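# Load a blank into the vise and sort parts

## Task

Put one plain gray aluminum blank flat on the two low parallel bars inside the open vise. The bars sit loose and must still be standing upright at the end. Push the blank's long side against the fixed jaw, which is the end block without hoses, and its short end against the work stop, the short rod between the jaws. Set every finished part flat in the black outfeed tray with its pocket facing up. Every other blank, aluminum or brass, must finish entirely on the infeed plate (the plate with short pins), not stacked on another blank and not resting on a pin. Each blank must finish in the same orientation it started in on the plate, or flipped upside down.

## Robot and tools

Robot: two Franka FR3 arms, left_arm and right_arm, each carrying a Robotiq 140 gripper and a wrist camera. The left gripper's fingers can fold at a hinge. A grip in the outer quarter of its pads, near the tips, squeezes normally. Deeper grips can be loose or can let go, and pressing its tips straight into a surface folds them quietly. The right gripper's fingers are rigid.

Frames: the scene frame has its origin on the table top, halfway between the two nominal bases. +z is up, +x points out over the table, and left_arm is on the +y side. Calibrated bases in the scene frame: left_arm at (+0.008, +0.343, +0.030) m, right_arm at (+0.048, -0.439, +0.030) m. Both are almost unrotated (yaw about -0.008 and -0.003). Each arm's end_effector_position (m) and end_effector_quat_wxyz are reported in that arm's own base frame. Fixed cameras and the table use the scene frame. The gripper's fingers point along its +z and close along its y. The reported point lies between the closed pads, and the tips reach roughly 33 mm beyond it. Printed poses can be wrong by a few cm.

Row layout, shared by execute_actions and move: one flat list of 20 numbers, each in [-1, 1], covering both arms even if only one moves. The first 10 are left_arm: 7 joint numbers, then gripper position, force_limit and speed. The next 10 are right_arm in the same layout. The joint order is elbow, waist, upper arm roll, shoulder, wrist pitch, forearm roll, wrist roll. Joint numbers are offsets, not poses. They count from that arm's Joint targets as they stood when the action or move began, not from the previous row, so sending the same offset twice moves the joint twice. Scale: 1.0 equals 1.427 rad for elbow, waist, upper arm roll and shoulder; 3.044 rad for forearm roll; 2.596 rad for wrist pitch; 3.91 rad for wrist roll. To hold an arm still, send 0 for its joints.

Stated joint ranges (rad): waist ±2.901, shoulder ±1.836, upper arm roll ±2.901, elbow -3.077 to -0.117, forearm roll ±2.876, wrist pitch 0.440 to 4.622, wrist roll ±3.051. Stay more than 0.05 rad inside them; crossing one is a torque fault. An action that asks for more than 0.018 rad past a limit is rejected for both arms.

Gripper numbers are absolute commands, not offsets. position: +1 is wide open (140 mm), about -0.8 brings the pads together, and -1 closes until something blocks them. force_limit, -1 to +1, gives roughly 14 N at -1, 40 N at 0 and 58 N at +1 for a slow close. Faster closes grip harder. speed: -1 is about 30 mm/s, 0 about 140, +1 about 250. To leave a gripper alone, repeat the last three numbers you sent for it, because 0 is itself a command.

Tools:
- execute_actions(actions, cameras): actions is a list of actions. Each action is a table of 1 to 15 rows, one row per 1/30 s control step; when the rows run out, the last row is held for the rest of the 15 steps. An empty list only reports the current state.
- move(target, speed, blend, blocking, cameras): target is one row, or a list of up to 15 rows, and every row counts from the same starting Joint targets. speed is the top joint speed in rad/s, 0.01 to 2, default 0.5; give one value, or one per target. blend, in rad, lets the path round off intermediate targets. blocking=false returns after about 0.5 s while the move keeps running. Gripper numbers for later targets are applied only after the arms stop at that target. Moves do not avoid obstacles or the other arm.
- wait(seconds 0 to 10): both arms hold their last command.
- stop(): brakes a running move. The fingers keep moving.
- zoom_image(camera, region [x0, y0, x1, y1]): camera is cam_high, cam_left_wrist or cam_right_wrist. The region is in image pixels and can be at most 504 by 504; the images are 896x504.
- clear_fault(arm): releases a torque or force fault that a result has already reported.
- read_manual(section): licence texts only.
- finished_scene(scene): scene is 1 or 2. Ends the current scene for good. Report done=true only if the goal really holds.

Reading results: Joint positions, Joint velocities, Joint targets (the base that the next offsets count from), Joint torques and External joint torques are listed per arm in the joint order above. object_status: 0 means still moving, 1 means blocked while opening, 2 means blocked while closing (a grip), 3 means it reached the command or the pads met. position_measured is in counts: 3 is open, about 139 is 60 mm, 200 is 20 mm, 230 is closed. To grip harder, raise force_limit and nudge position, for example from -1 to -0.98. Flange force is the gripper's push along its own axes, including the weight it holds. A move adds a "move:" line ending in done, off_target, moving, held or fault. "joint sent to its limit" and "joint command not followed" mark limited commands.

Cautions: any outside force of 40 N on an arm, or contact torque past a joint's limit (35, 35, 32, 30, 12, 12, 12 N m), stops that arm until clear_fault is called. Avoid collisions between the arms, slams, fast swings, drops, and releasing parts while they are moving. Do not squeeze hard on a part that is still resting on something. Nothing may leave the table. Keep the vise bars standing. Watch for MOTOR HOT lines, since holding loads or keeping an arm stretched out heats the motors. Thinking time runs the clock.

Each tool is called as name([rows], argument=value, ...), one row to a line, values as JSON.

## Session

Scene 1 is done. I'll check the current state of scene 2.

execute_actions(actions=[])

zoom_image(camera="cam_high", region=[180, 120, 440, 360])

zoom_image(camera="cam_high", region=[430, 120, 700, 360])

Scene clock: 0.00 s.
left_arm: end_effector_position=(+0.2746, -0.1132, +0.3643) position_measured=3 object_status=3 end_effector_quat_wxyz=(+0.076, +0.784, -0.513, -0.341) | right_arm: end_effector_position=(+0.4580, +0.4983, +0.1243) position_measured=3 object_status=3 end_effector_quat_wxyz=(-0.143, +0.984, -0.098, +0.047)
Joint names: [elbow, waist, upper arm roll, shoulder, wrist pitch, forearm roll, wrist roll]
Joint positions: left_arm=[-1.879 -0.387 0.01 -0.113 1.052 -0.013 -0.793] | right_arm=[-2.044 0.792 0.011 0.291 2.612 0.198 -0.727]
Joint velocities: within noise
Joint torques (N m): no reading
External joint torques (N m): no reading
Flange force (N): no reading
Joint targets: left_arm=[-1.879 -0.387 0.010 -0.113 1.052 -0.013 -0.793] | right_arm=[-2.044 0.792 0.011 0.291 2.612 0.198 -0.727]
Tool commands: left_gripper/position=+1.0 left_gripper/force_limit=+1.0 left_gripper/speed=+1.0 right_gripper/position=+1.0 right_gripper/force_limit=+1.0 right_gripper/speed=+1.0
camera_calibration:
cam_left_wrist: T_world_to_cam=[[-0.751828, -0.46231, 0.470132, -0.0102087], [-0.0192608, 0.728107, 0.685192, -0.153849], [-0.659078, 0.506092, -0.556316, 0.583856], [0, 0, 0, 1]] pos_world=[0.374168, -0.188186, 0.435024]
cam_right_wrist: T_world_to_cam=[[-0.162425, -0.941056, -0.2967, 0.589701], [-0.96075, 0.0822969, 0.264928, 0.370218], [-0.224895, 0.328085, -0.917487, 0.189101], [0, 0, 0, 1]] pos_world=[0.493997, 0.462433, 0.25038]

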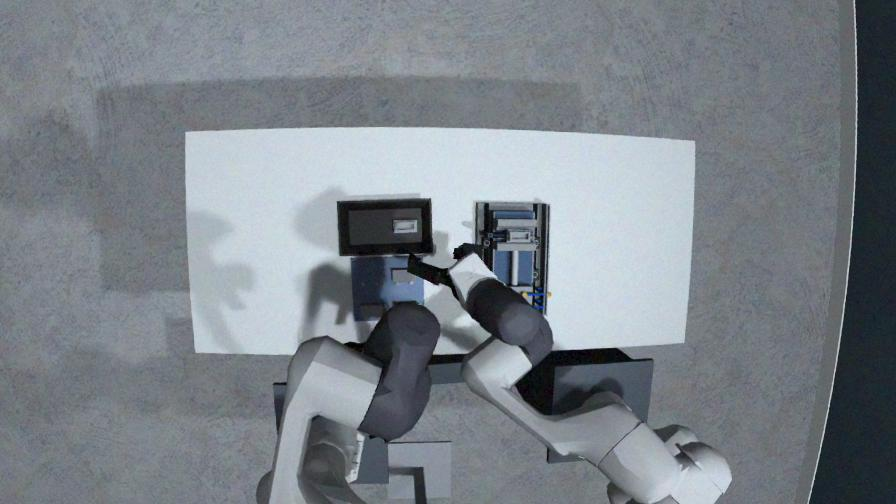

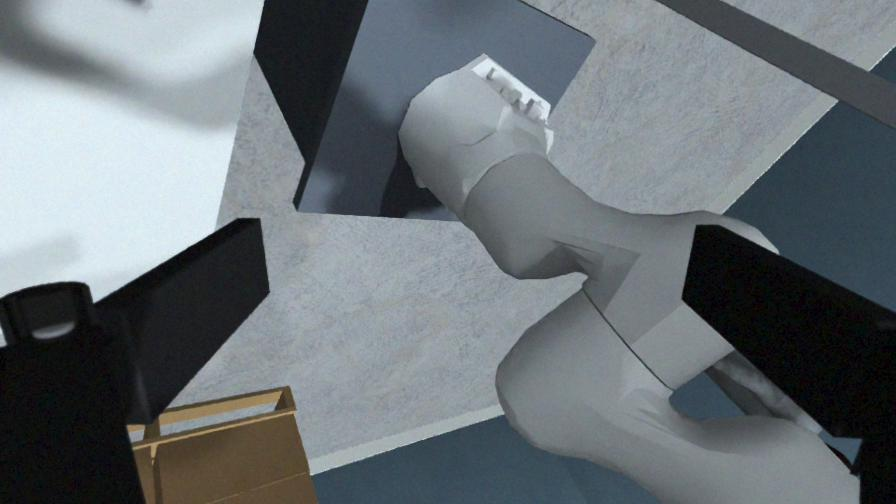

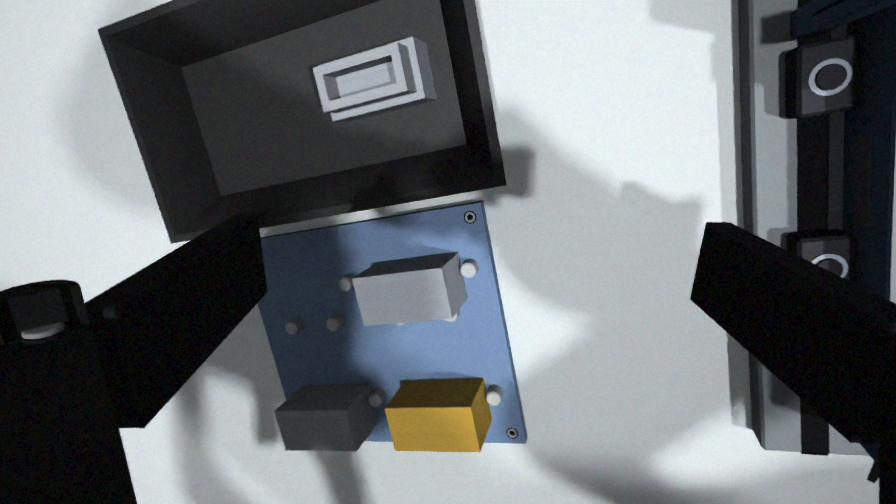

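Scaled by 1.938 from the camera's 896x504 image, which has a finer 1280x720 frame.

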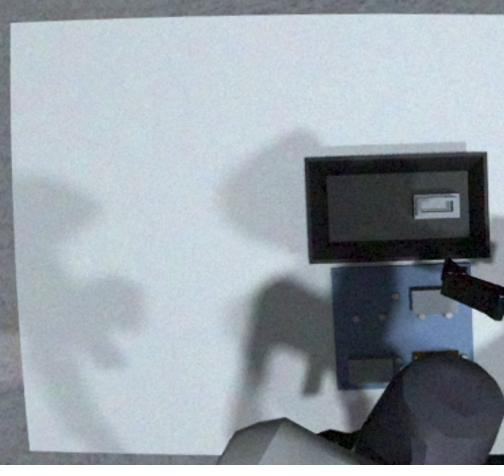

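Scaled by 1.867 from the camera's 896x504 image, which has a finer 1280x720 frame.

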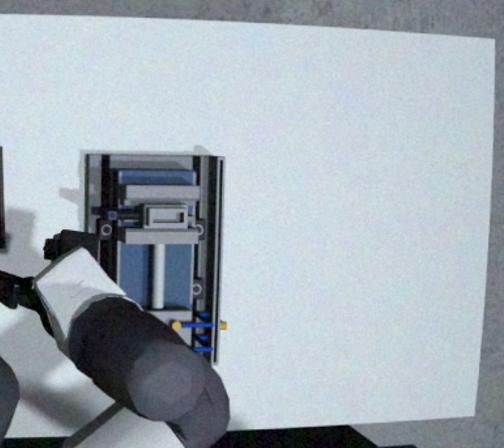

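execute_actions(actions=[])

Scene clock: 26.20 s.
left_arm: end_effector_position=(+0.2746, -0.1132, +0.3643) position_measured=3 object_status=3 end_effector_quat_wxyz=(+0.076, +0.784, -0.513, -0.341) | right_arm: end_effector_position=(+0.4580, +0.4983, +0.1243) position_measured=3 object_status=3 end_effector_quat_wxyz=(-0.143, +0.984, -0.098, +0.047)
Joint names: [elbow, waist, upper arm roll, shoulder, wrist pitch, forearm roll, wrist roll]
Joint positions: left_arm=[-1.879 -0.387 0.01 -0.113 1.052 -0.013 -0.793] | right_arm=[-2.044 0.792 0.011 0.291 2.612 0.198 -0.727]
Joint velocities: within noise
Joint torques (N m): left_arm=[22.59 0.56 0.66 -26.29 0.38 0.83 0.01] | right_arm=[24.32 -0.27 1.12 -39.89 3.12 0.44 -0.08]
External joint torques (N m): left_arm=[0.11 0.58 0.81 0.05 0.04 0.1 -0.03] | right_arm=[1.28 -0.34 0.76 0.68 -0.07 0.03 -0.05]
Flange force (N): left_arm=[-0.8 -1.2 -0.5] | right_arm=[4.1 -4.8 2.3]
Joint targets: left_arm=[-1.879 -0.387 0.010 -0.113 1.052 -0.013 -0.793] | right_arm=[-2.044 0.792 0.011 0.291 2.612 0.198 -0.727]
Tool commands: left_gripper/position=+1.0 left_gripper/force_limit=+1.0 left_gripper/speed=+1.0 right_gripper/position=+1.0 right_gripper/force_limit=+1.0 right_gripper/speed=+1.0
camera_calibration:
cam_left_wrist: T_world_to_cam=[[-0.751827, -0.462311, 0.470134, -0.0102102], [-0.019258, 0.728106, 0.685193, -0.15385], [-0.65908, 0.506093, -0.556313, 0.583854], [0, 0, 0, 1]] pos_world=[0.374167, -0.188185, 0.435023]
cam_right_wrist: T_world_to_cam=[[-0.162425, -0.941056, -0.2967, 0.589701], [-0.96075, 0.082297, 0.264928, 0.370218], [-0.224895, 0.328085, -0.917487, 0.189101], [0, 0, 0, 1]] pos_world=[0.493997, 0.462433, 0.25038]

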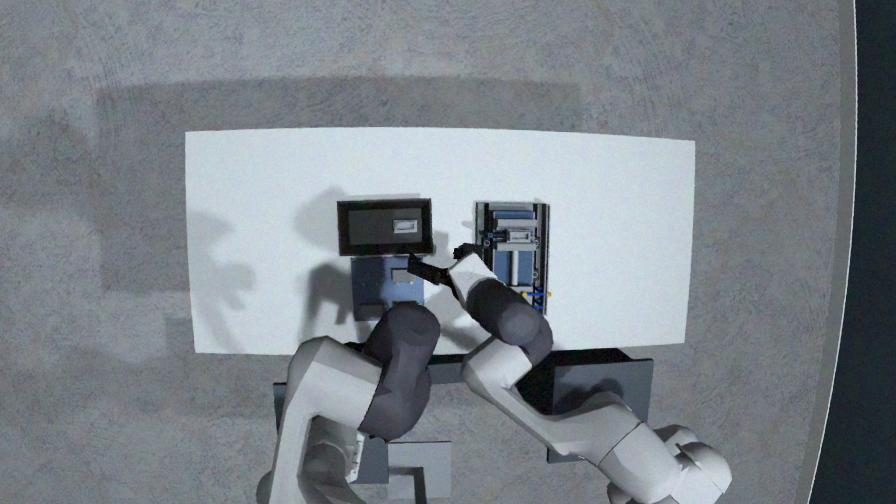

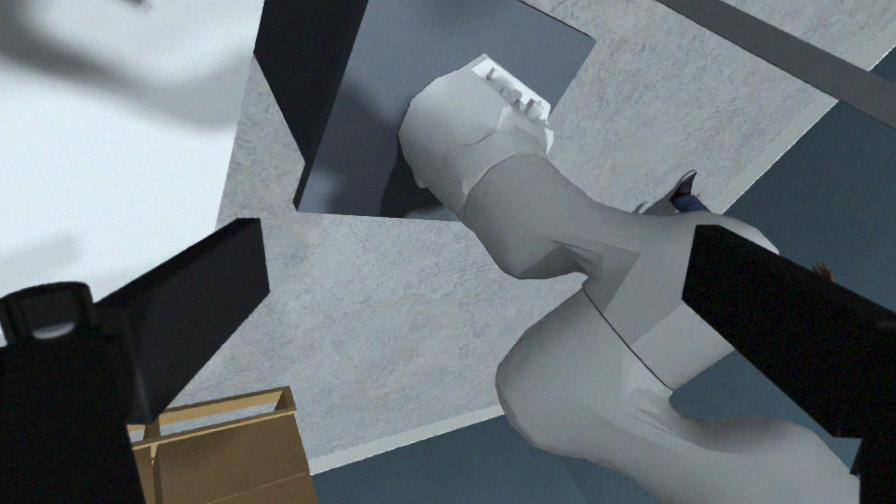

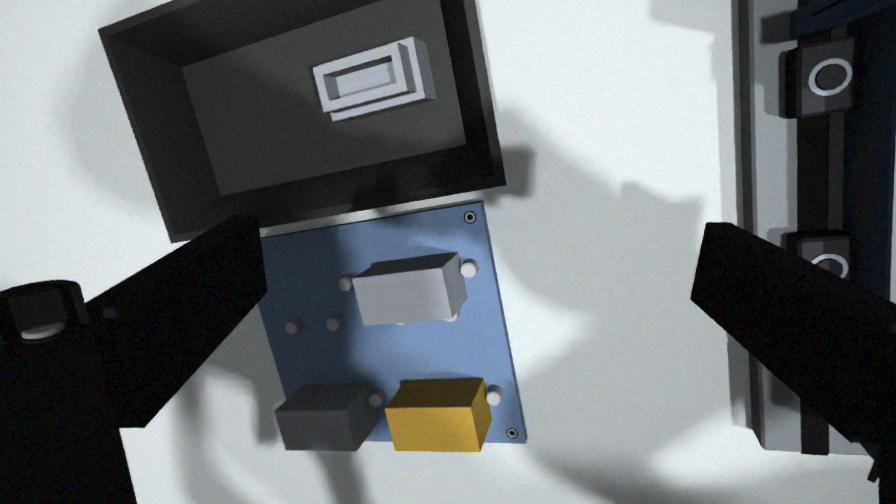

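move([
  [-0.26952, 0, -0.007, -0.25191, 0.28472, 0.00427, 0.011, 0.25, -0.3, -0.5, -0.03742, -0.63259, -0.00771, -0.44267, -0.32947, -0.06505, 0.15609, 0.25, -0.3, -0.5],
  [0.46118, -0.21815, -0.007, 0.51455, 0.30438, 0.00427, 0.02013, 0.25, -0.3, -0.5, -0.03742, -0.63259, -0.00771, -0.44267, -0.32947, -0.06505, 0.15609, 0.25, -0.3, -0.5],
], speed=[0.8, 0.8], blend=[0.1, 0])

Scene clock: 107.80 s.
left_arm: end_effector_position=(+0.5570, -0.4709, +0.1979) position_measured=98 object_status=3 end_effector_quat_wxyz=(+0.002, +0.714, -0.700, -0.003) | right_arm: end_effector_position=(+0.4519, -0.0497, +0.3509) position_measured=98 object_status=3 end_effector_quat_wxyz=(-0.003, +0.710, -0.704, +0.001)
Joint names: [elbow, waist, upper arm roll, shoulder, wrist pitch, forearm roll, wrist roll]
Joint positions: left_arm=[-1.223 -0.699 -0.002 0.622 1.84 -0.004 -0.719] | right_arm=[-2.096 -0.109 -0.002 -0.341 1.761 0.003 -0.121]
Joint velocities: left_arm=[0.001 0 0 -0.001 0.001 0.001 0.005] | right_arm=[within noise]
Joint torques (N m): left_arm=[25.45 0.63 1.24 -51.17 2.92 1.08 0.08] | right_arm=[26.08 -0.8 0.73 -20.23 2.32 0.42 0.14]
External joint torques (N m): left_arm=[0.72 0.54 0.69 0.01 0.32 0.33 0.08] | right_arm=[1.24 -0.74 1.07 0.41 -0.29 -0.32 0.14]
Flange force (N): left_arm=[2.2 -3.9 -0.8] | right_arm=[-0.4 -4.8 -4.0]
Joint targets: left_arm=[-1.222 -0.698 0.000 0.621 1.843 0.000 -0.714] | right_arm=[-2.098 -0.111 0.000 -0.340 1.757 0.000 -0.117]
move: done
camera_calibration:
cam_left_wrist: T_world_to_cam=[[-0.999791, -0.0187121, 0.00824255, 0.55344], [-0.0148117, 0.940693, 0.338936, 0.392241], [-0.0140959, 0.338743, -0.940773, 0.496483], [0, 0, 0, 1]] pos_world=[0.566132, -0.526803, 0.329572]
cam_right_wrist: T_world_to_cam=[[-0.999562, -0.0263097, -0.0135147, 0.464593], [-0.0293733, 0.936606, 0.34915, -0.0585883], [0.0034719, 0.349394, -0.936969, 0.480071], [0, 0, 0, 1]] pos_world=[0.461002, -0.100637, 0.476547]

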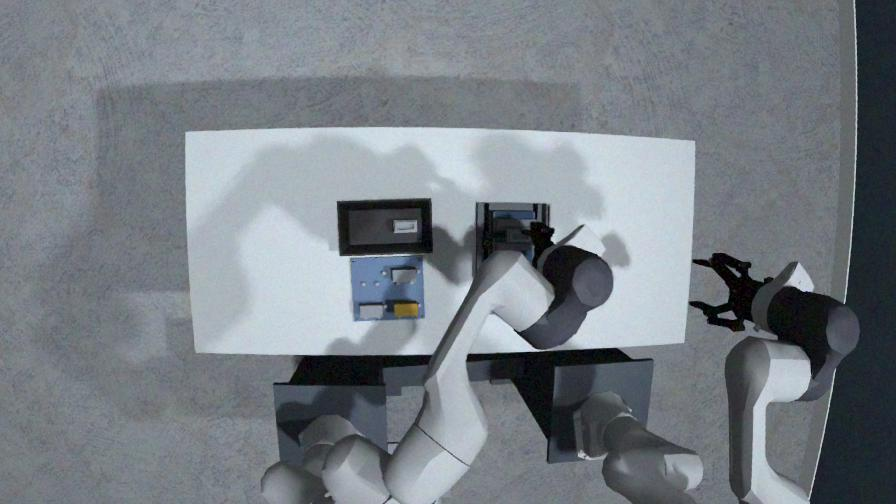

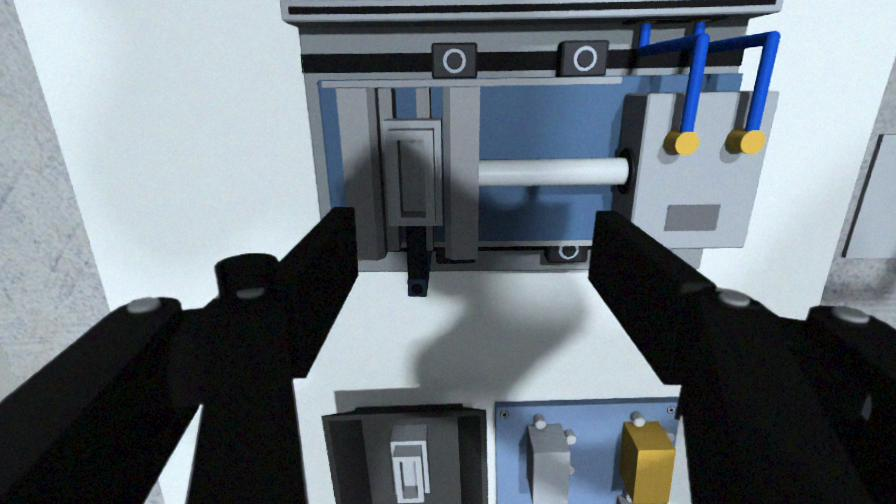

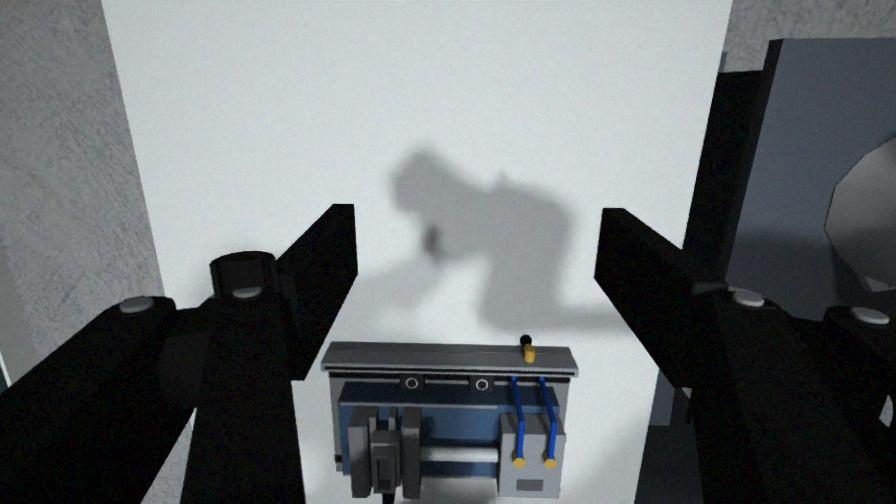

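zoom_image(camera="cam_left_wrist", region=[300, 70, 500, 310])

Scaled by 2.100 from the camera's 896x504 image, which has a finer 1280x720 frame.

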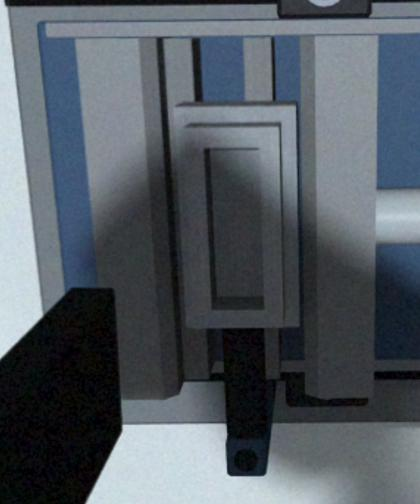

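move(target=[0.0957, 0.00869, 0, 0.10797, 0.00685, 0, 0.00934, 0.25, -0.3, -1, 0, 0, 0, 0, 0, 0, 0, 0.25, -0.3, -0.5], speed=0.4, cameras=["cam_left_wrist"])

Scene clock: 149.10 s.
left_arm: end_effector_position=(+0.5848, -0.4825, +0.1505) position_measured=98 object_status=3 end_effector_quat_wxyz=(+0.003, +0.706, -0.709, -0.002) | right_arm: end_effector_position=(+0.4517, -0.0497, +0.3507) position_measured=98 object_status=3 end_effector_quat_wxyz=(-0.003, +0.710, -0.704, +0.001)
Joint names: [elbow, waist, upper arm roll, shoulder, wrist pitch, forearm roll, wrist roll]
Joint positions: left_arm=[-1.086 -0.687 -0.002 0.776 1.858 -0.004 -0.683] | right_arm=[-2.097 -0.109 -0.002 -0.341 1.761 0.003 -0.12]
Joint velocities: left_arm=[0.001 0.001 0 0.001 0 0.001 0.006] | right_arm=[within noise]
Joint torques (N m): left_arm=[25.35 0.75 1.33 -54.43 2.92 1.07 0.07] | right_arm=[26.17 -0.76 0.7 -20.19 2.39 0.46 0.15]
External joint torques (N m): left_arm=[0.66 0.67 0.69 -0.03 0.33 0.32 0.07] | right_arm=[1.29 -0.58 1.18 0.46 -0.22 -0.28 0.15]
Flange force (N): left_arm=[2.1 -4.2 -0.5] | right_arm=[-0.6 -5.1 -4.0]
Joint targets: left_arm=[-1.085 -0.686 0.000 0.775 1.860 0.000 -0.678] | right_arm=[-2.098 -0.111 0.000 -0.340 1.757 0.000 -0.117]
move: done
camera_calibration:
cam_left_wrist: T_world_to_cam=[[-0.999958, 0.0051719, 0.00758553, 0.593149], [0.00743206, 0.941087, 0.338082, 0.406931], [-0.00539012, 0.338124, -0.941086, 0.450835], [0, 0, 0, 1]] pos_world=[0.59253, -0.538463, 0.282199]
Images, in order (width x height): cam_left_wrist 896x504.

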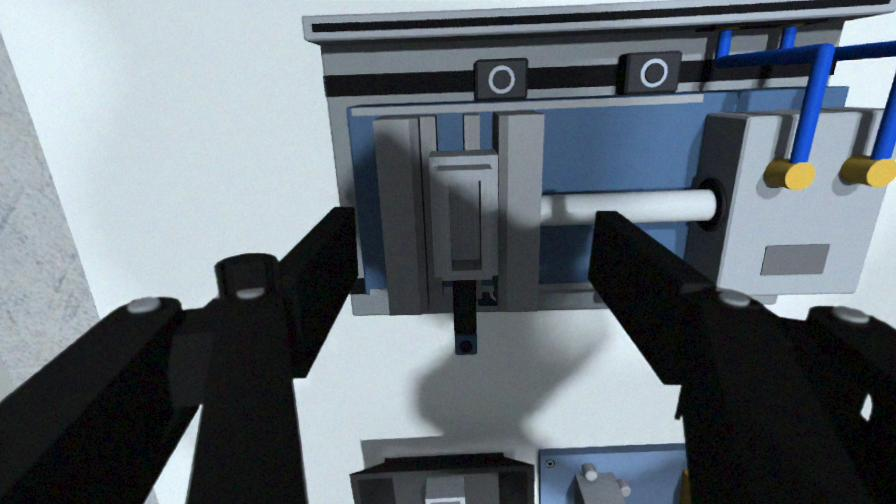

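zoom_image(camera="cam_left_wrist", region=[340, 90, 620, 370])

Scaled by 1.800 from the camera's 896x504 image, which has a finer 1280x720 frame.

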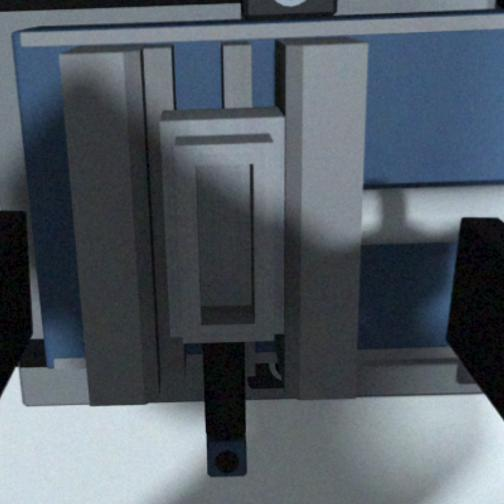

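move(target=[-0.04152, 0.00222, 0, 0.02691, 0.03762, 0, 0.00081, 0.25, -0.3, -1, 0, 0, 0, 0, 0, 0, 0, 0.25, -0.3, -0.5], speed=0.15, cameras=["cam_left_wrist"])

zoom_image(camera="cam_left_wrist", region=[330, 100, 630, 400])

Scene clock: 175.37 s.
left_arm: end_effector_position=(+0.5878, -0.4821, +0.1031) position_measured=98 object_status=3 end_effector_quat_wxyz=(+0.002, +0.705, -0.709, -0.001) | right_arm: end_effector_position=(+0.4516, -0.0497, +0.3507) position_measured=98 object_status=3 end_effector_quat_wxyz=(-0.003, +0.710, -0.704, +0.001)
Joint names: [elbow, waist, upper arm roll, shoulder, wrist pitch, forearm roll, wrist roll]
Joint positions: left_arm=[-1.144 -0.684 -0.002 0.813 1.955 -0.003 -0.678] | right_arm=[-2.097 -0.109 -0.002 -0.341 1.761 0.003 -0.12]
Joint velocities: left_arm=[-0.002 0.001 -0.001 0.001 0.004 -0.001 0] | right_arm=[within noise]
Joint torques (N m): left_arm=[24.72 1.02 1.25 -54.99 2.99 1.02 0.12] | right_arm=[26.32 -0.75 0.71 -20.24 2.39 0.48 0.15]
External joint torques (N m): left_arm=[0.08 1.02 0.64 0.1 0.37 0.31 0.12] | right_arm=[1.54 -0.74 1 0.32 -0.21 -0.26 0.15]
Flange force (N): left_arm=[-1.2 -0.8 0.7] | right_arm=[-0.2 -5.4 -4.6]
Joint targets: left_arm=[-1.144 -0.682 0.000 0.813 1.958 0.000 -0.674] | right_arm=[-2.098 -0.111 0.000 -0.340 1.757 0.000 -0.117]
move: done
camera_calibration:
cam_left_wrist: T_world_to_cam=[[-0.99996, 0.00678794, 0.00586644, 0.597436], [0.00836758, 0.941507, 0.33689, 0.422357], [-0.00323651, 0.336925, -0.941526, 0.404275], [0, 0, 0, 1]] pos_world=[0.595186, -0.537918, 0.234843]
Images, in order (width x height): cam_left_wrist 896x504.

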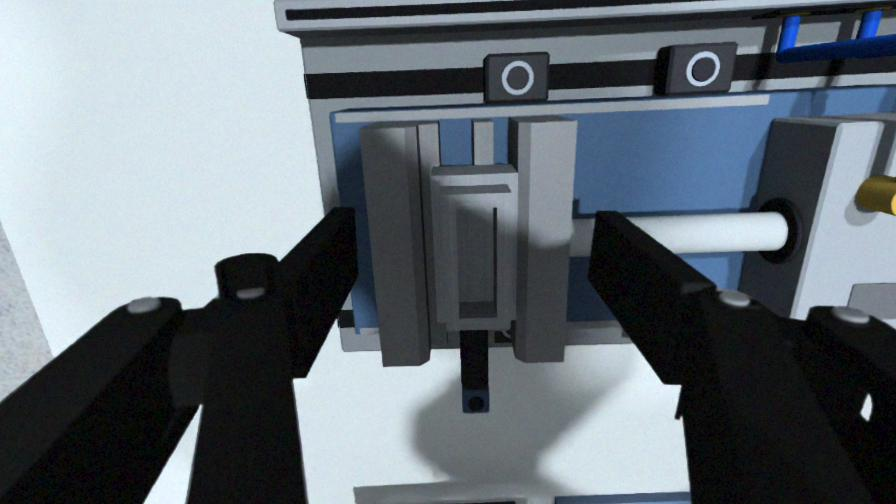

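Scaled by 1.680 from the camera's 896x504 image, which has a finer 1280x720 frame.

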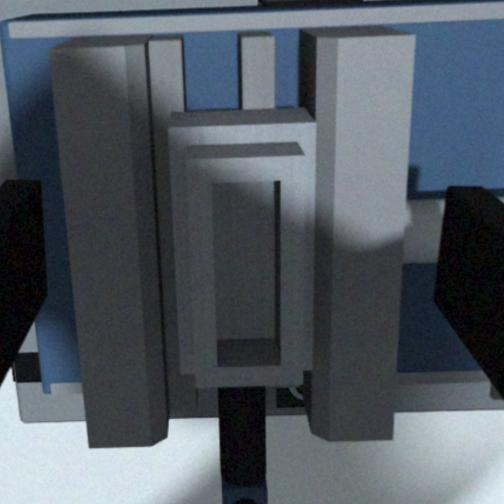

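move(target=[0, 0, 0, 0, 0, 0, 0, -1, -0.3, -1, 0, 0, 0, 0, 0, 0, 0, 0.25, -0.3, -0.5], cameras=["cam_left_wrist"])

Scene clock: 190.77 s.
left_arm: end_effector_position=(+0.5887, -0.4827, +0.1047) position_measured=195 object_status=0 end_effector_quat_wxyz=(+0.002, +0.705, -0.709, +0.001) | right_arm: end_effector_position=(+0.4516, -0.0497, +0.3506) position_measured=98 object_status=3 end_effector_quat_wxyz=(-0.003, +0.710, -0.704, +0.001)
Joint names: [elbow, waist, upper arm roll, shoulder, wrist pitch, forearm roll, wrist roll]
Joint positions: left_arm=[-1.143 -0.684 -0.002 0.812 1.956 -0.003 -0.678] | right_arm=[-2.097 -0.109 -0.002 -0.341 1.761 0.002 -0.12]
Joint velocities: within noise
Joint torques (N m): left_arm=[23.95 0.91 1.42 -52.94 3.06 1.01 0.13] | right_arm=[26.24 -0.67 0.63 -20.11 2.39 0.49 0.03]
External joint torques (N m): left_arm=[-0.64 0.94 0.82 2.02 0.44 0.29 0.13] | right_arm=[1.28 -0.63 0.94 0.71 -0.22 -0.25 0.03]
Flange force (N): left_arm=[0.6 -3.1 3.3] | right_arm=[0.0 -5.8 -4.0]
Joint targets: left_arm=[-1.144 -0.682 0.000 0.813 1.958 0.000 -0.674] | right_arm=[-2.098 -0.111 0.000 -0.340 1.757 0.000 -0.117]
move: done
camera_calibration:
cam_left_wrist: T_world_to_cam=[[-0.999971, 0.00709351, 0.00283892, 0.598816], [0.00763458, 0.942296, 0.334694, 0.423419], [-0.00030094, 0.334706, -0.942322, 0.403332], [0, 0, 0, 1]] pos_world=[0.595687, -0.538231, 0.236653]
Images, in order (width x height): cam_left_wrist 896x504.

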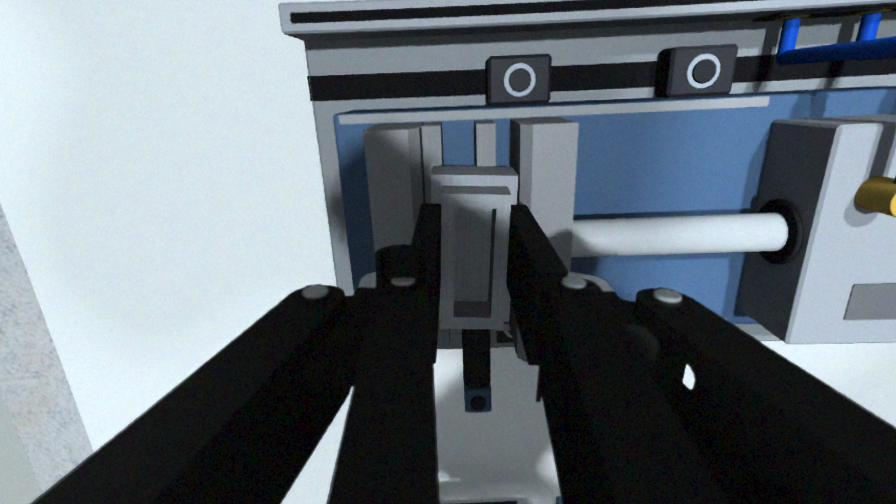

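execute_actions(actions=[], cameras=[])

zoom_image(camera="cam_left_wrist", region=[330, 100, 630, 400])

Scene clock: 197.50 s.
left_arm: end_effector_position=(+0.5887, -0.4827, +0.1047) position_measured=195 object_status=2 end_effector_quat_wxyz=(+0.002, +0.705, -0.709, +0.001) | right_arm: end_effector_position=(+0.4516, -0.0497, +0.3506) position_measured=98 object_status=3 end_effector_quat_wxyz=(-0.003, +0.710, -0.704, +0.001)
Joint names: [elbow, waist, upper arm roll, shoulder, wrist pitch, forearm roll, wrist roll]
Joint positions: left_arm=[-1.143 -0.684 -0.002 0.812 1.956 -0.003 -0.678] | right_arm=[-2.097 -0.109 -0.002 -0.341 1.761 0.002 -0.12]
Joint velocities: within noise
Joint torques (N m): left_arm=[23.91 0.91 1.41 -53 3.06 1 0.1] | right_arm=[26.26 -0.75 0.69 -20.19 2.39 0.5 0.08]
External joint torques (N m): left_arm=[-0.72 1.06 0.88 2.04 0.44 0.29 0.1] | right_arm=[1.4 -0.76 0.95 0.47 -0.22 -0.25 0.08]
Flange force (N): left_arm=[0.2 -2.7 3.4] | right_arm=[0.0 -5.5 -4.2]
Joint targets: left_arm=[-1.144 -0.682 0.000 0.813 1.958 0.000 -0.674] | right_arm=[-2.098 -0.111 0.000 -0.340 1.757 0.000 -0.117]
Tool commands: left_gripper/position=-1.0 left_gripper/force_limit=-0.3 left_gripper/speed=-1.0 right_gripper/position=+0.25 right_gripper/force_limit=-0.3 right_gripper/speed=-0.5
No camera images: "cameras" was empty.

Scaled by 1.680 from the camera's 896x504 image, which has a finer 1280x720 frame.

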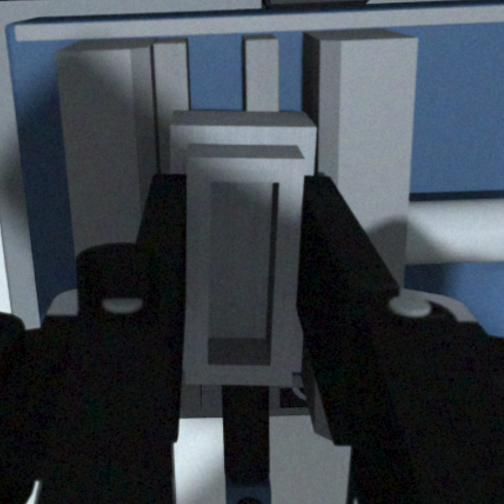

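move(target=[0.01269, 0, 0, -0.00834, -0.01156, 0, 0, -1, -0.3, -1, 0, 0, 0, 0, 0, 0, 0, 0.25, -0.3, -0.5], speed=0.04, cameras=["cam_left_wrist"])

zoom_image(camera="cam_left_wrist", region=[330, 100, 630, 400])

Scene clock: 209.47 s.
left_arm: end_effector_position=(+0.5879, -0.4821, +0.1147) position_measured=195 object_status=2 end_effector_quat_wxyz=(+0.002, +0.705, -0.709, -0.001) | right_arm: end_effector_position=(+0.4515, -0.0497, +0.3506) position_measured=98 object_status=3 end_effector_quat_wxyz=(-0.003, +0.710, -0.704, +0.001)
Joint names: [elbow, waist, upper arm roll, shoulder, wrist pitch, forearm roll, wrist roll]
Joint positions: left_arm=[-1.128 -0.684 -0.002 0.805 1.93 -0.003 -0.678] | right_arm=[-2.097 -0.109 -0.002 -0.341 1.761 0.002 -0.12]
Joint velocities: left_arm=[0.001 0 0.001 0 -0.005 0.001 0] | right_arm=[within noise]
Joint torques (N m): left_arm=[25.76 0.88 1.29 -56.08 2.61 1 0.09] | right_arm=[26.25 -0.68 0.63 -20.2 2.4 0.5 0.14]
External joint torques (N m): left_arm=[1.12 0.81 0.64 -1.2 0 0.27 0.09] | right_arm=[1.4 -0.64 0.94 0.47 -0.2 -0.25 0.14]
Flange force (N): left_arm=[1.4 -3.6 -2.3] | right_arm=[-0.2 -5.4 -4.2]
Joint targets: left_arm=[-1.126 -0.682 0.000 0.801 1.928 0.000 -0.674] | right_arm=[-2.098 -0.111 0.000 -0.340 1.757 0.000 -0.117]
move: done
camera_calibration:
cam_left_wrist: T_world_to_cam=[[-0.999956, 0.00719978, 0.00605787, 0.597656], [0.0088206, 0.941424, 0.337109, 0.418066], [-0.00327592, 0.337147, -0.941446, 0.415396], [0, 0, 0, 1]] pos_world=[0.595303, -0.53793, 0.246519]
Images, in order (width x height): cam_left_wrist 896x504.

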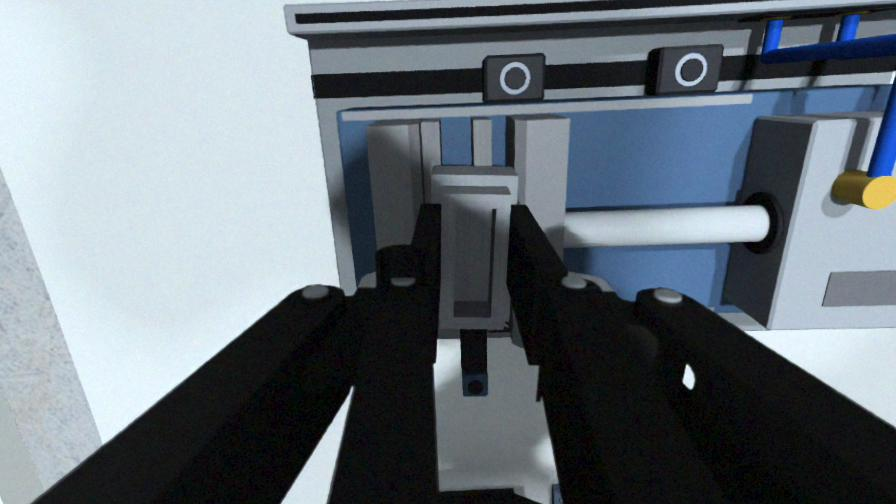

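Scaled by 1.680 from the camera's 896x504 image, which has a finer 1280x720 frame.

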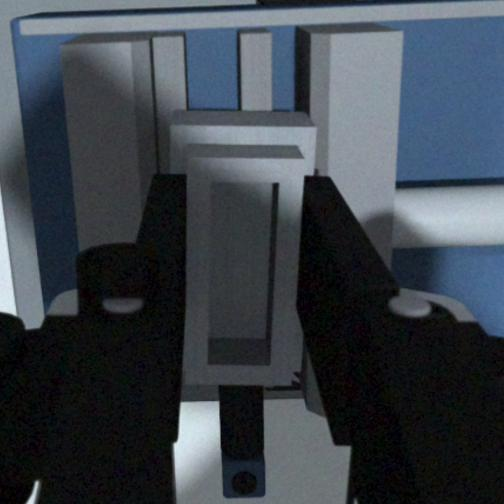

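move([
  [0.03528, 0, 0, -0.01283, -0.02644, 0, 0, -1, -0.3, -1, 0, 0, 0, 0, 0, 0, 0, 0.25, -0.3, -0.5],
  [0.09893, 0, 0, -0.01739, -0.06394, 0, 0, -1, -0.3, -1, 0, 0, 0, 0, 0, 0, 0, 0.25, -0.3, -0.5],
  [-0.54348, 0.34933, 0, -0.40208, 0.07773, 0, 0.12134, -1, -0.3, -1, 0.1277, 0.3876, 0, 0.35083, 0.12266, 0, 0.14146, 0.25, -0.3, -0.5],
], speed=[0.15, 0.3, 0.6], blend=[0.02, 0.04, 0])

Scene clock: 242.33 s.
left_arm: end_effector_position=(+0.5973, -0.1113, +0.1677) position_measured=195 object_status=2 end_effector_quat_wxyz=(+0.003, +0.715, -0.699, -0.002) | right_arm: end_effector_position=(+0.5359, +0.2550, +0.1983) position_measured=98 object_status=3 end_effector_quat_wxyz=(+0.003, +0.711, -0.703, -0.002)
Joint names: [elbow, waist, upper arm roll, shoulder, wrist pitch, forearm roll, wrist roll]
Joint positions: left_arm=[-1.902 -0.184 0.001 0.231 2.126 -0.003 -0.205] | right_arm=[-1.917 0.442 0.001 0.161 2.071 0.002 0.431]
Joint velocities: left_arm=[0 0 -0.001 0 0 0.001 0.007] | right_arm=[0.003 -0.001 0.001 0.002 0 0 0.005]
Joint torques (N m): left_arm=[24.22 0.58 0.59 -40.52 3.05 0.91 0.12] | right_arm=[25.99 -0.31 0.6 -36.99 2.72 0.44 0.07]
External joint torques (N m): left_arm=[0.52 0.51 0.33 -1.38 0.49 0.27 0.12] | right_arm=[1.74 -0.37 0.4 0.61 0.2 -0.22 0.07]
Flange force (N): left_arm=[-1.4 2.2 -1.0] | right_arm=[-3.6 -7.7 -1.6]
Joint targets: left_arm=[-1.901 -0.184 0.000 0.228 2.130 0.000 -0.200] | right_arm=[-1.916 0.442 0.000 0.160 2.075 0.000 0.436]
move: done; blend cut to 0 rad at target 1
camera_calibration:
cam_left_wrist: T_world_to_cam=[[-0.999705, -0.0229264, 0.00797827, 0.600192], [-0.0188903, 0.941147, 0.337468, 0.0674722], [-0.0152457, 0.337218, -0.941303, 0.347407], [0, 0, 0, 1]] pos_world=[0.606586, -0.166893, 0.299457]
cam_right_wrist: T_world_to_cam=[[-0.999593, -0.0285123, -0.000184324, 0.55245], [-0.0268162, 0.937895, 0.345881, -0.289309], [-0.00968899, 0.345745, -0.938278, 0.238599], [0, 0, 0, 1]] pos_world=[0.546779, 0.204598, 0.324041]

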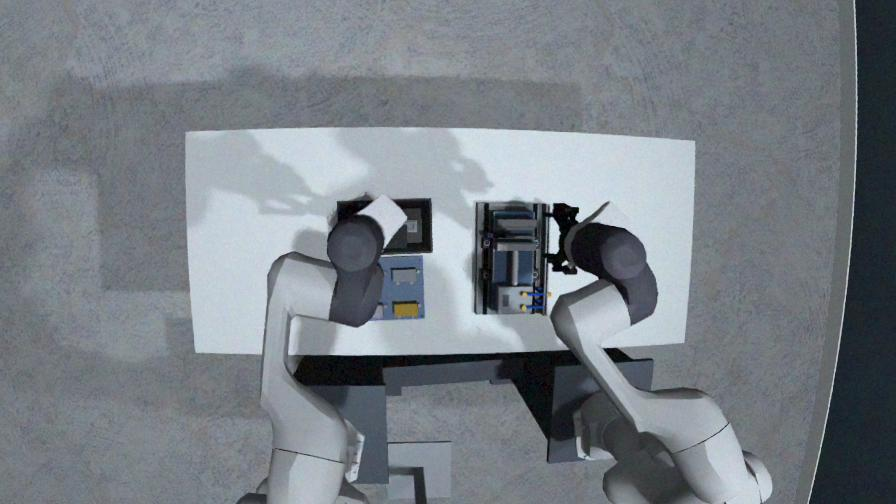

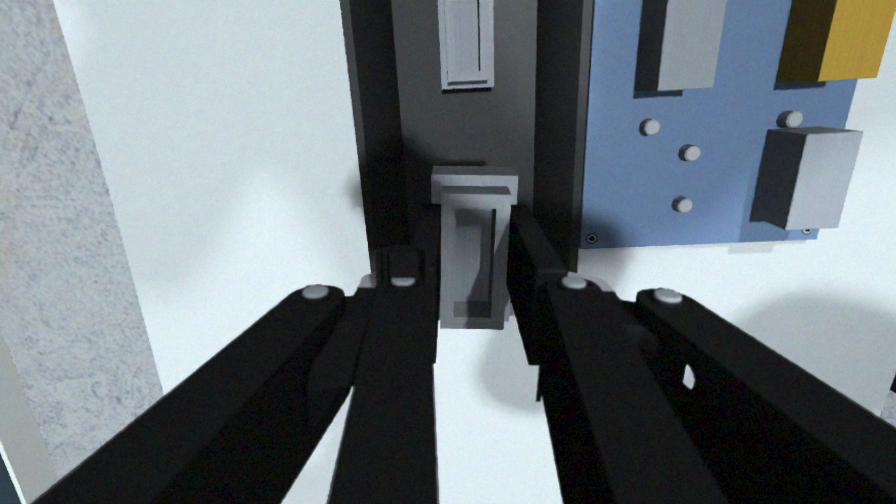

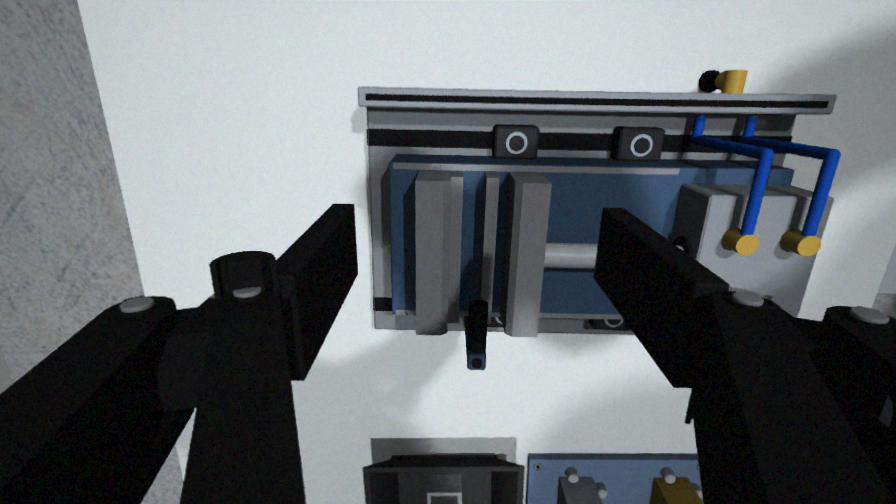

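move([
  [-0.07631, -0.00113, 0, 0.11051, 0.10269, 0, -0.00041, -1, -0.3, -1, 0, 0, 0, 0, 0, 0, 0, 0.25, -0.3, -0.5],
  [-0.07861, -0.00113, 0, 0.12946, 0.11437, 0, -0.00041, -1, -0.3, -1, 0, 0, 0, 0, 0, 0, 0, 0.25, -0.3, -0.5],
], speed=[0.2, 0.04], blend=[0.01, 0], cameras=["cam_left_wrist", "cam_right_wrist"])

zoom_image(camera="cam_right_wrist", region=[360, 140, 600, 380])

Scene clock: 267.77 s.
left_arm: end_effector_position=(+0.5937, -0.1103, +0.0368) position_measured=195 object_status=2 end_effector_quat_wxyz=(+0.001, +0.715, -0.699, +0.000) | right_arm: end_effector_position=(+0.5362, +0.2551, +0.1985) position_measured=98 object_status=3 end_effector_quat_wxyz=(+0.003, +0.710, -0.704, -0.002)
Joint names: [elbow, waist, upper arm roll, shoulder, wrist pitch, forearm roll, wrist roll]
Joint positions: left_arm=[-2.013 -0.184 0.001 0.409 2.421 -0.003 -0.203] | right_arm=[-1.917 0.442 0.001 0.161 2.071 0.002 0.433]
Joint velocities: left_arm=[0.001 -0.001 -0.001 0.002 0.006 -0.001 0] | right_arm=[within noise]
Joint torques (N m): left_arm=[21.01 0.25 0.72 -40.44 3.33 0.71 0.02] | right_arm=[25.79 -0.31 0.65 -36.92 2.65 0.45 0.1]
External joint torques (N m): left_arm=[-0.14 0.38 0.48 1.67 0.74 0.21 0.02] | right_arm=[1.58 -0.16 0.65 0.57 0.13 -0.2 0.1]
Flange force (N): left_arm=[-0.2 -2.5 4.6] | right_arm=[-3.8 -6.9 -1.5]
Joint targets: left_arm=[-2.014 -0.186 0.000 0.412 2.427 0.000 -0.202] | right_arm=[-1.916 0.442 0.000 0.160 2.075 0.000 0.436]
move: done; blend cut to 0 rad at target 1
camera_calibration:
cam_left_wrist: T_world_to_cam=[[-0.999759, -0.0217229, 0.0031266, 0.598086], [-0.0193946, 0.941164, 0.337394, 0.110997], [-0.0102718, 0.337252, -0.941358, 0.220875], [0, 0, 0, 1]] pos_world=[0.602364, -0.165965, 0.168603]
cam_right_wrist: T_world_to_cam=[[-0.999652, -0.0263565, -0.000937526, 0.552387], [-0.0250516, 0.937846, 0.346147, -0.290394], [-0.00824395, 0.34605, -0.93818, 0.237894], [0, 0, 0, 1]] pos_world=[0.546882, 0.20458, 0.324224]
Images, in order (width x height): cam_left_wrist 896x504, cam_right_wrist 896x504.

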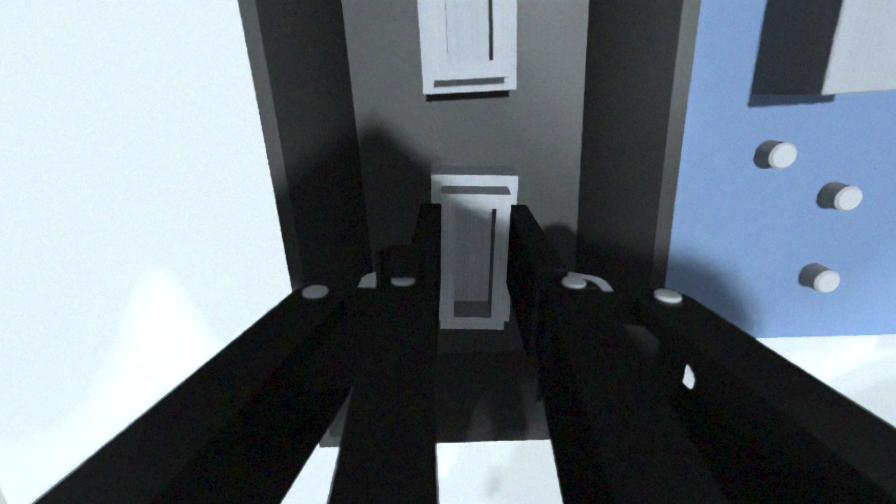

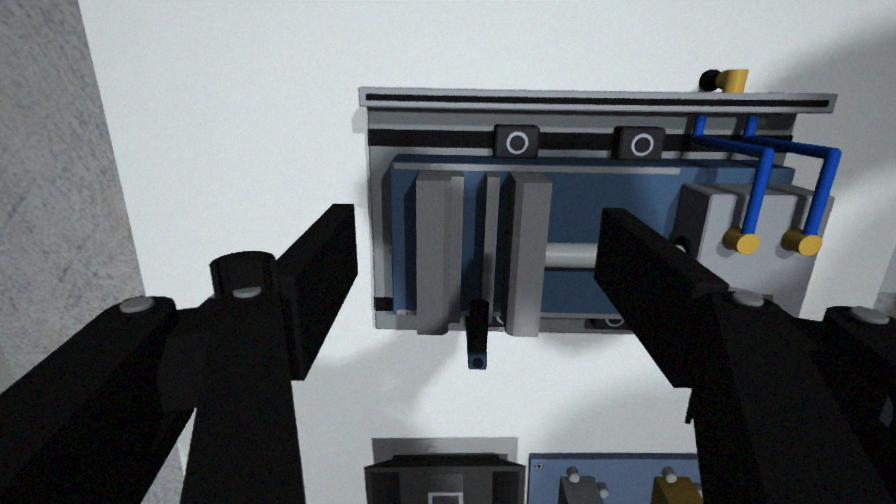

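Scaled by 2.100 from the camera's 896x504 image, which has a finer 1280x720 frame.

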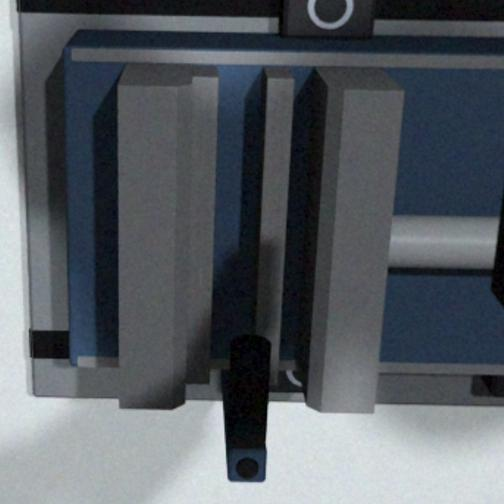

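move([
  [0.0002, 0, 0, -0.00392, -0.00231, 0, 0, -1, -0.3, -1, 0, 0, 0, 0, 0, 0, 0, 0.25, -0.3, -0.5],
  [0.0002, 0, 0, -0.00392, -0.00231, 0, 0, -0.37, -0.3, -1, 0, 0, 0, 0, 0, 0, 0, 0.25, -0.3, -0.5],
  [0.00451, 0, 0, -0.03114, -0.0196, 0, 0, -0.37, -0.3, -1, 0, 0, 0, 0, 0, 0, 0, 0.25, -0.3, -0.5],
], speed=[0.03, 0.03, 0.06], cameras=["cam_left_wrist"])

Scene clock: 283.73 s.
left_arm: end_effector_position=(+0.5943, -0.1105, +0.0589) position_measured=176 object_status=3 end_effector_quat_wxyz=(+0.001, +0.715, -0.699, +0.001) | right_arm: end_effector_position=(+0.5363, +0.2551, +0.1985) position_measured=98 object_status=3 end_effector_quat_wxyz=(+0.002, +0.710, -0.704, -0.002)
Joint names: [elbow, waist, upper arm roll, shoulder, wrist pitch, forearm roll, wrist roll]
Joint positions: left_arm=[-2.008 -0.184 0.001 0.37 2.379 -0.003 -0.203] | right_arm=[-1.917 0.442 0.001 0.161 2.071 0.002 0.433]
Joint velocities: left_arm=[0.001 -0.001 0 -0.001 -0.004 0 0.001] | right_arm=[within noise]
Joint torques (N m): left_arm=[21.89 0.25 0.77 -41.59 2.46 0.73 0.02] | right_arm=[25.74 -0.27 0.7 -36.95 2.66 0.48 0.1]
External joint torques (N m): left_arm=[0.21 0.16 0.36 -0.11 -0.14 0.22 0.02] | right_arm=[1.5 -0.25 0.58 0.63 0.14 -0.18 0.1]
Flange force (N): left_arm=[-0.2 -0.9 -0.6] | right_arm=[-3.6 -6.8 -1.3]
Joint targets: left_arm=[-2.007 -0.186 0.000 0.368 2.376 0.000 -0.202] | right_arm=[-1.916 0.442 0.000 0.160 2.075 0.000 0.436]
move: done
camera_calibration:
cam_left_wrist: T_world_to_cam=[[-0.999767, -0.0215956, 0.000723777, 0.598712], [-0.0200902, 0.941364, 0.336794, 0.104199], [-0.00795459, 0.3367, -0.941578, 0.240282], [0, 0, 0, 1]] pos_world=[0.602577, -0.166063, 0.190717]
Images, in order (width x height): cam_left_wrist 896x504.

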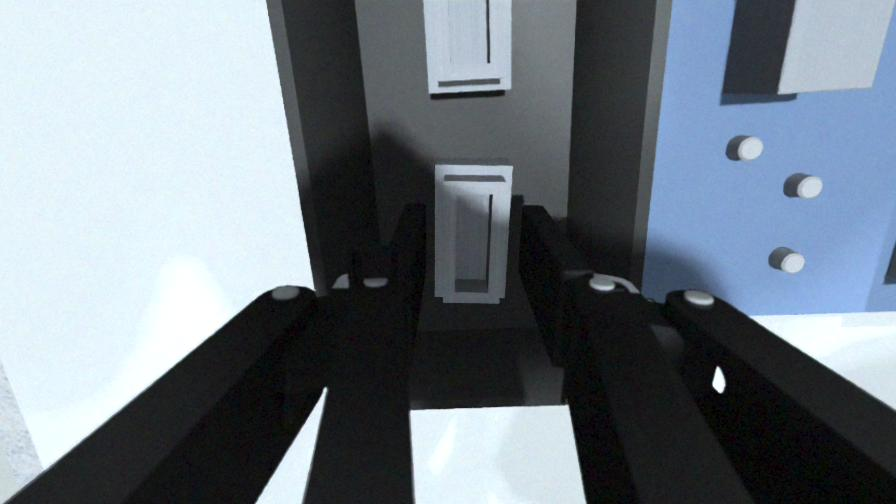

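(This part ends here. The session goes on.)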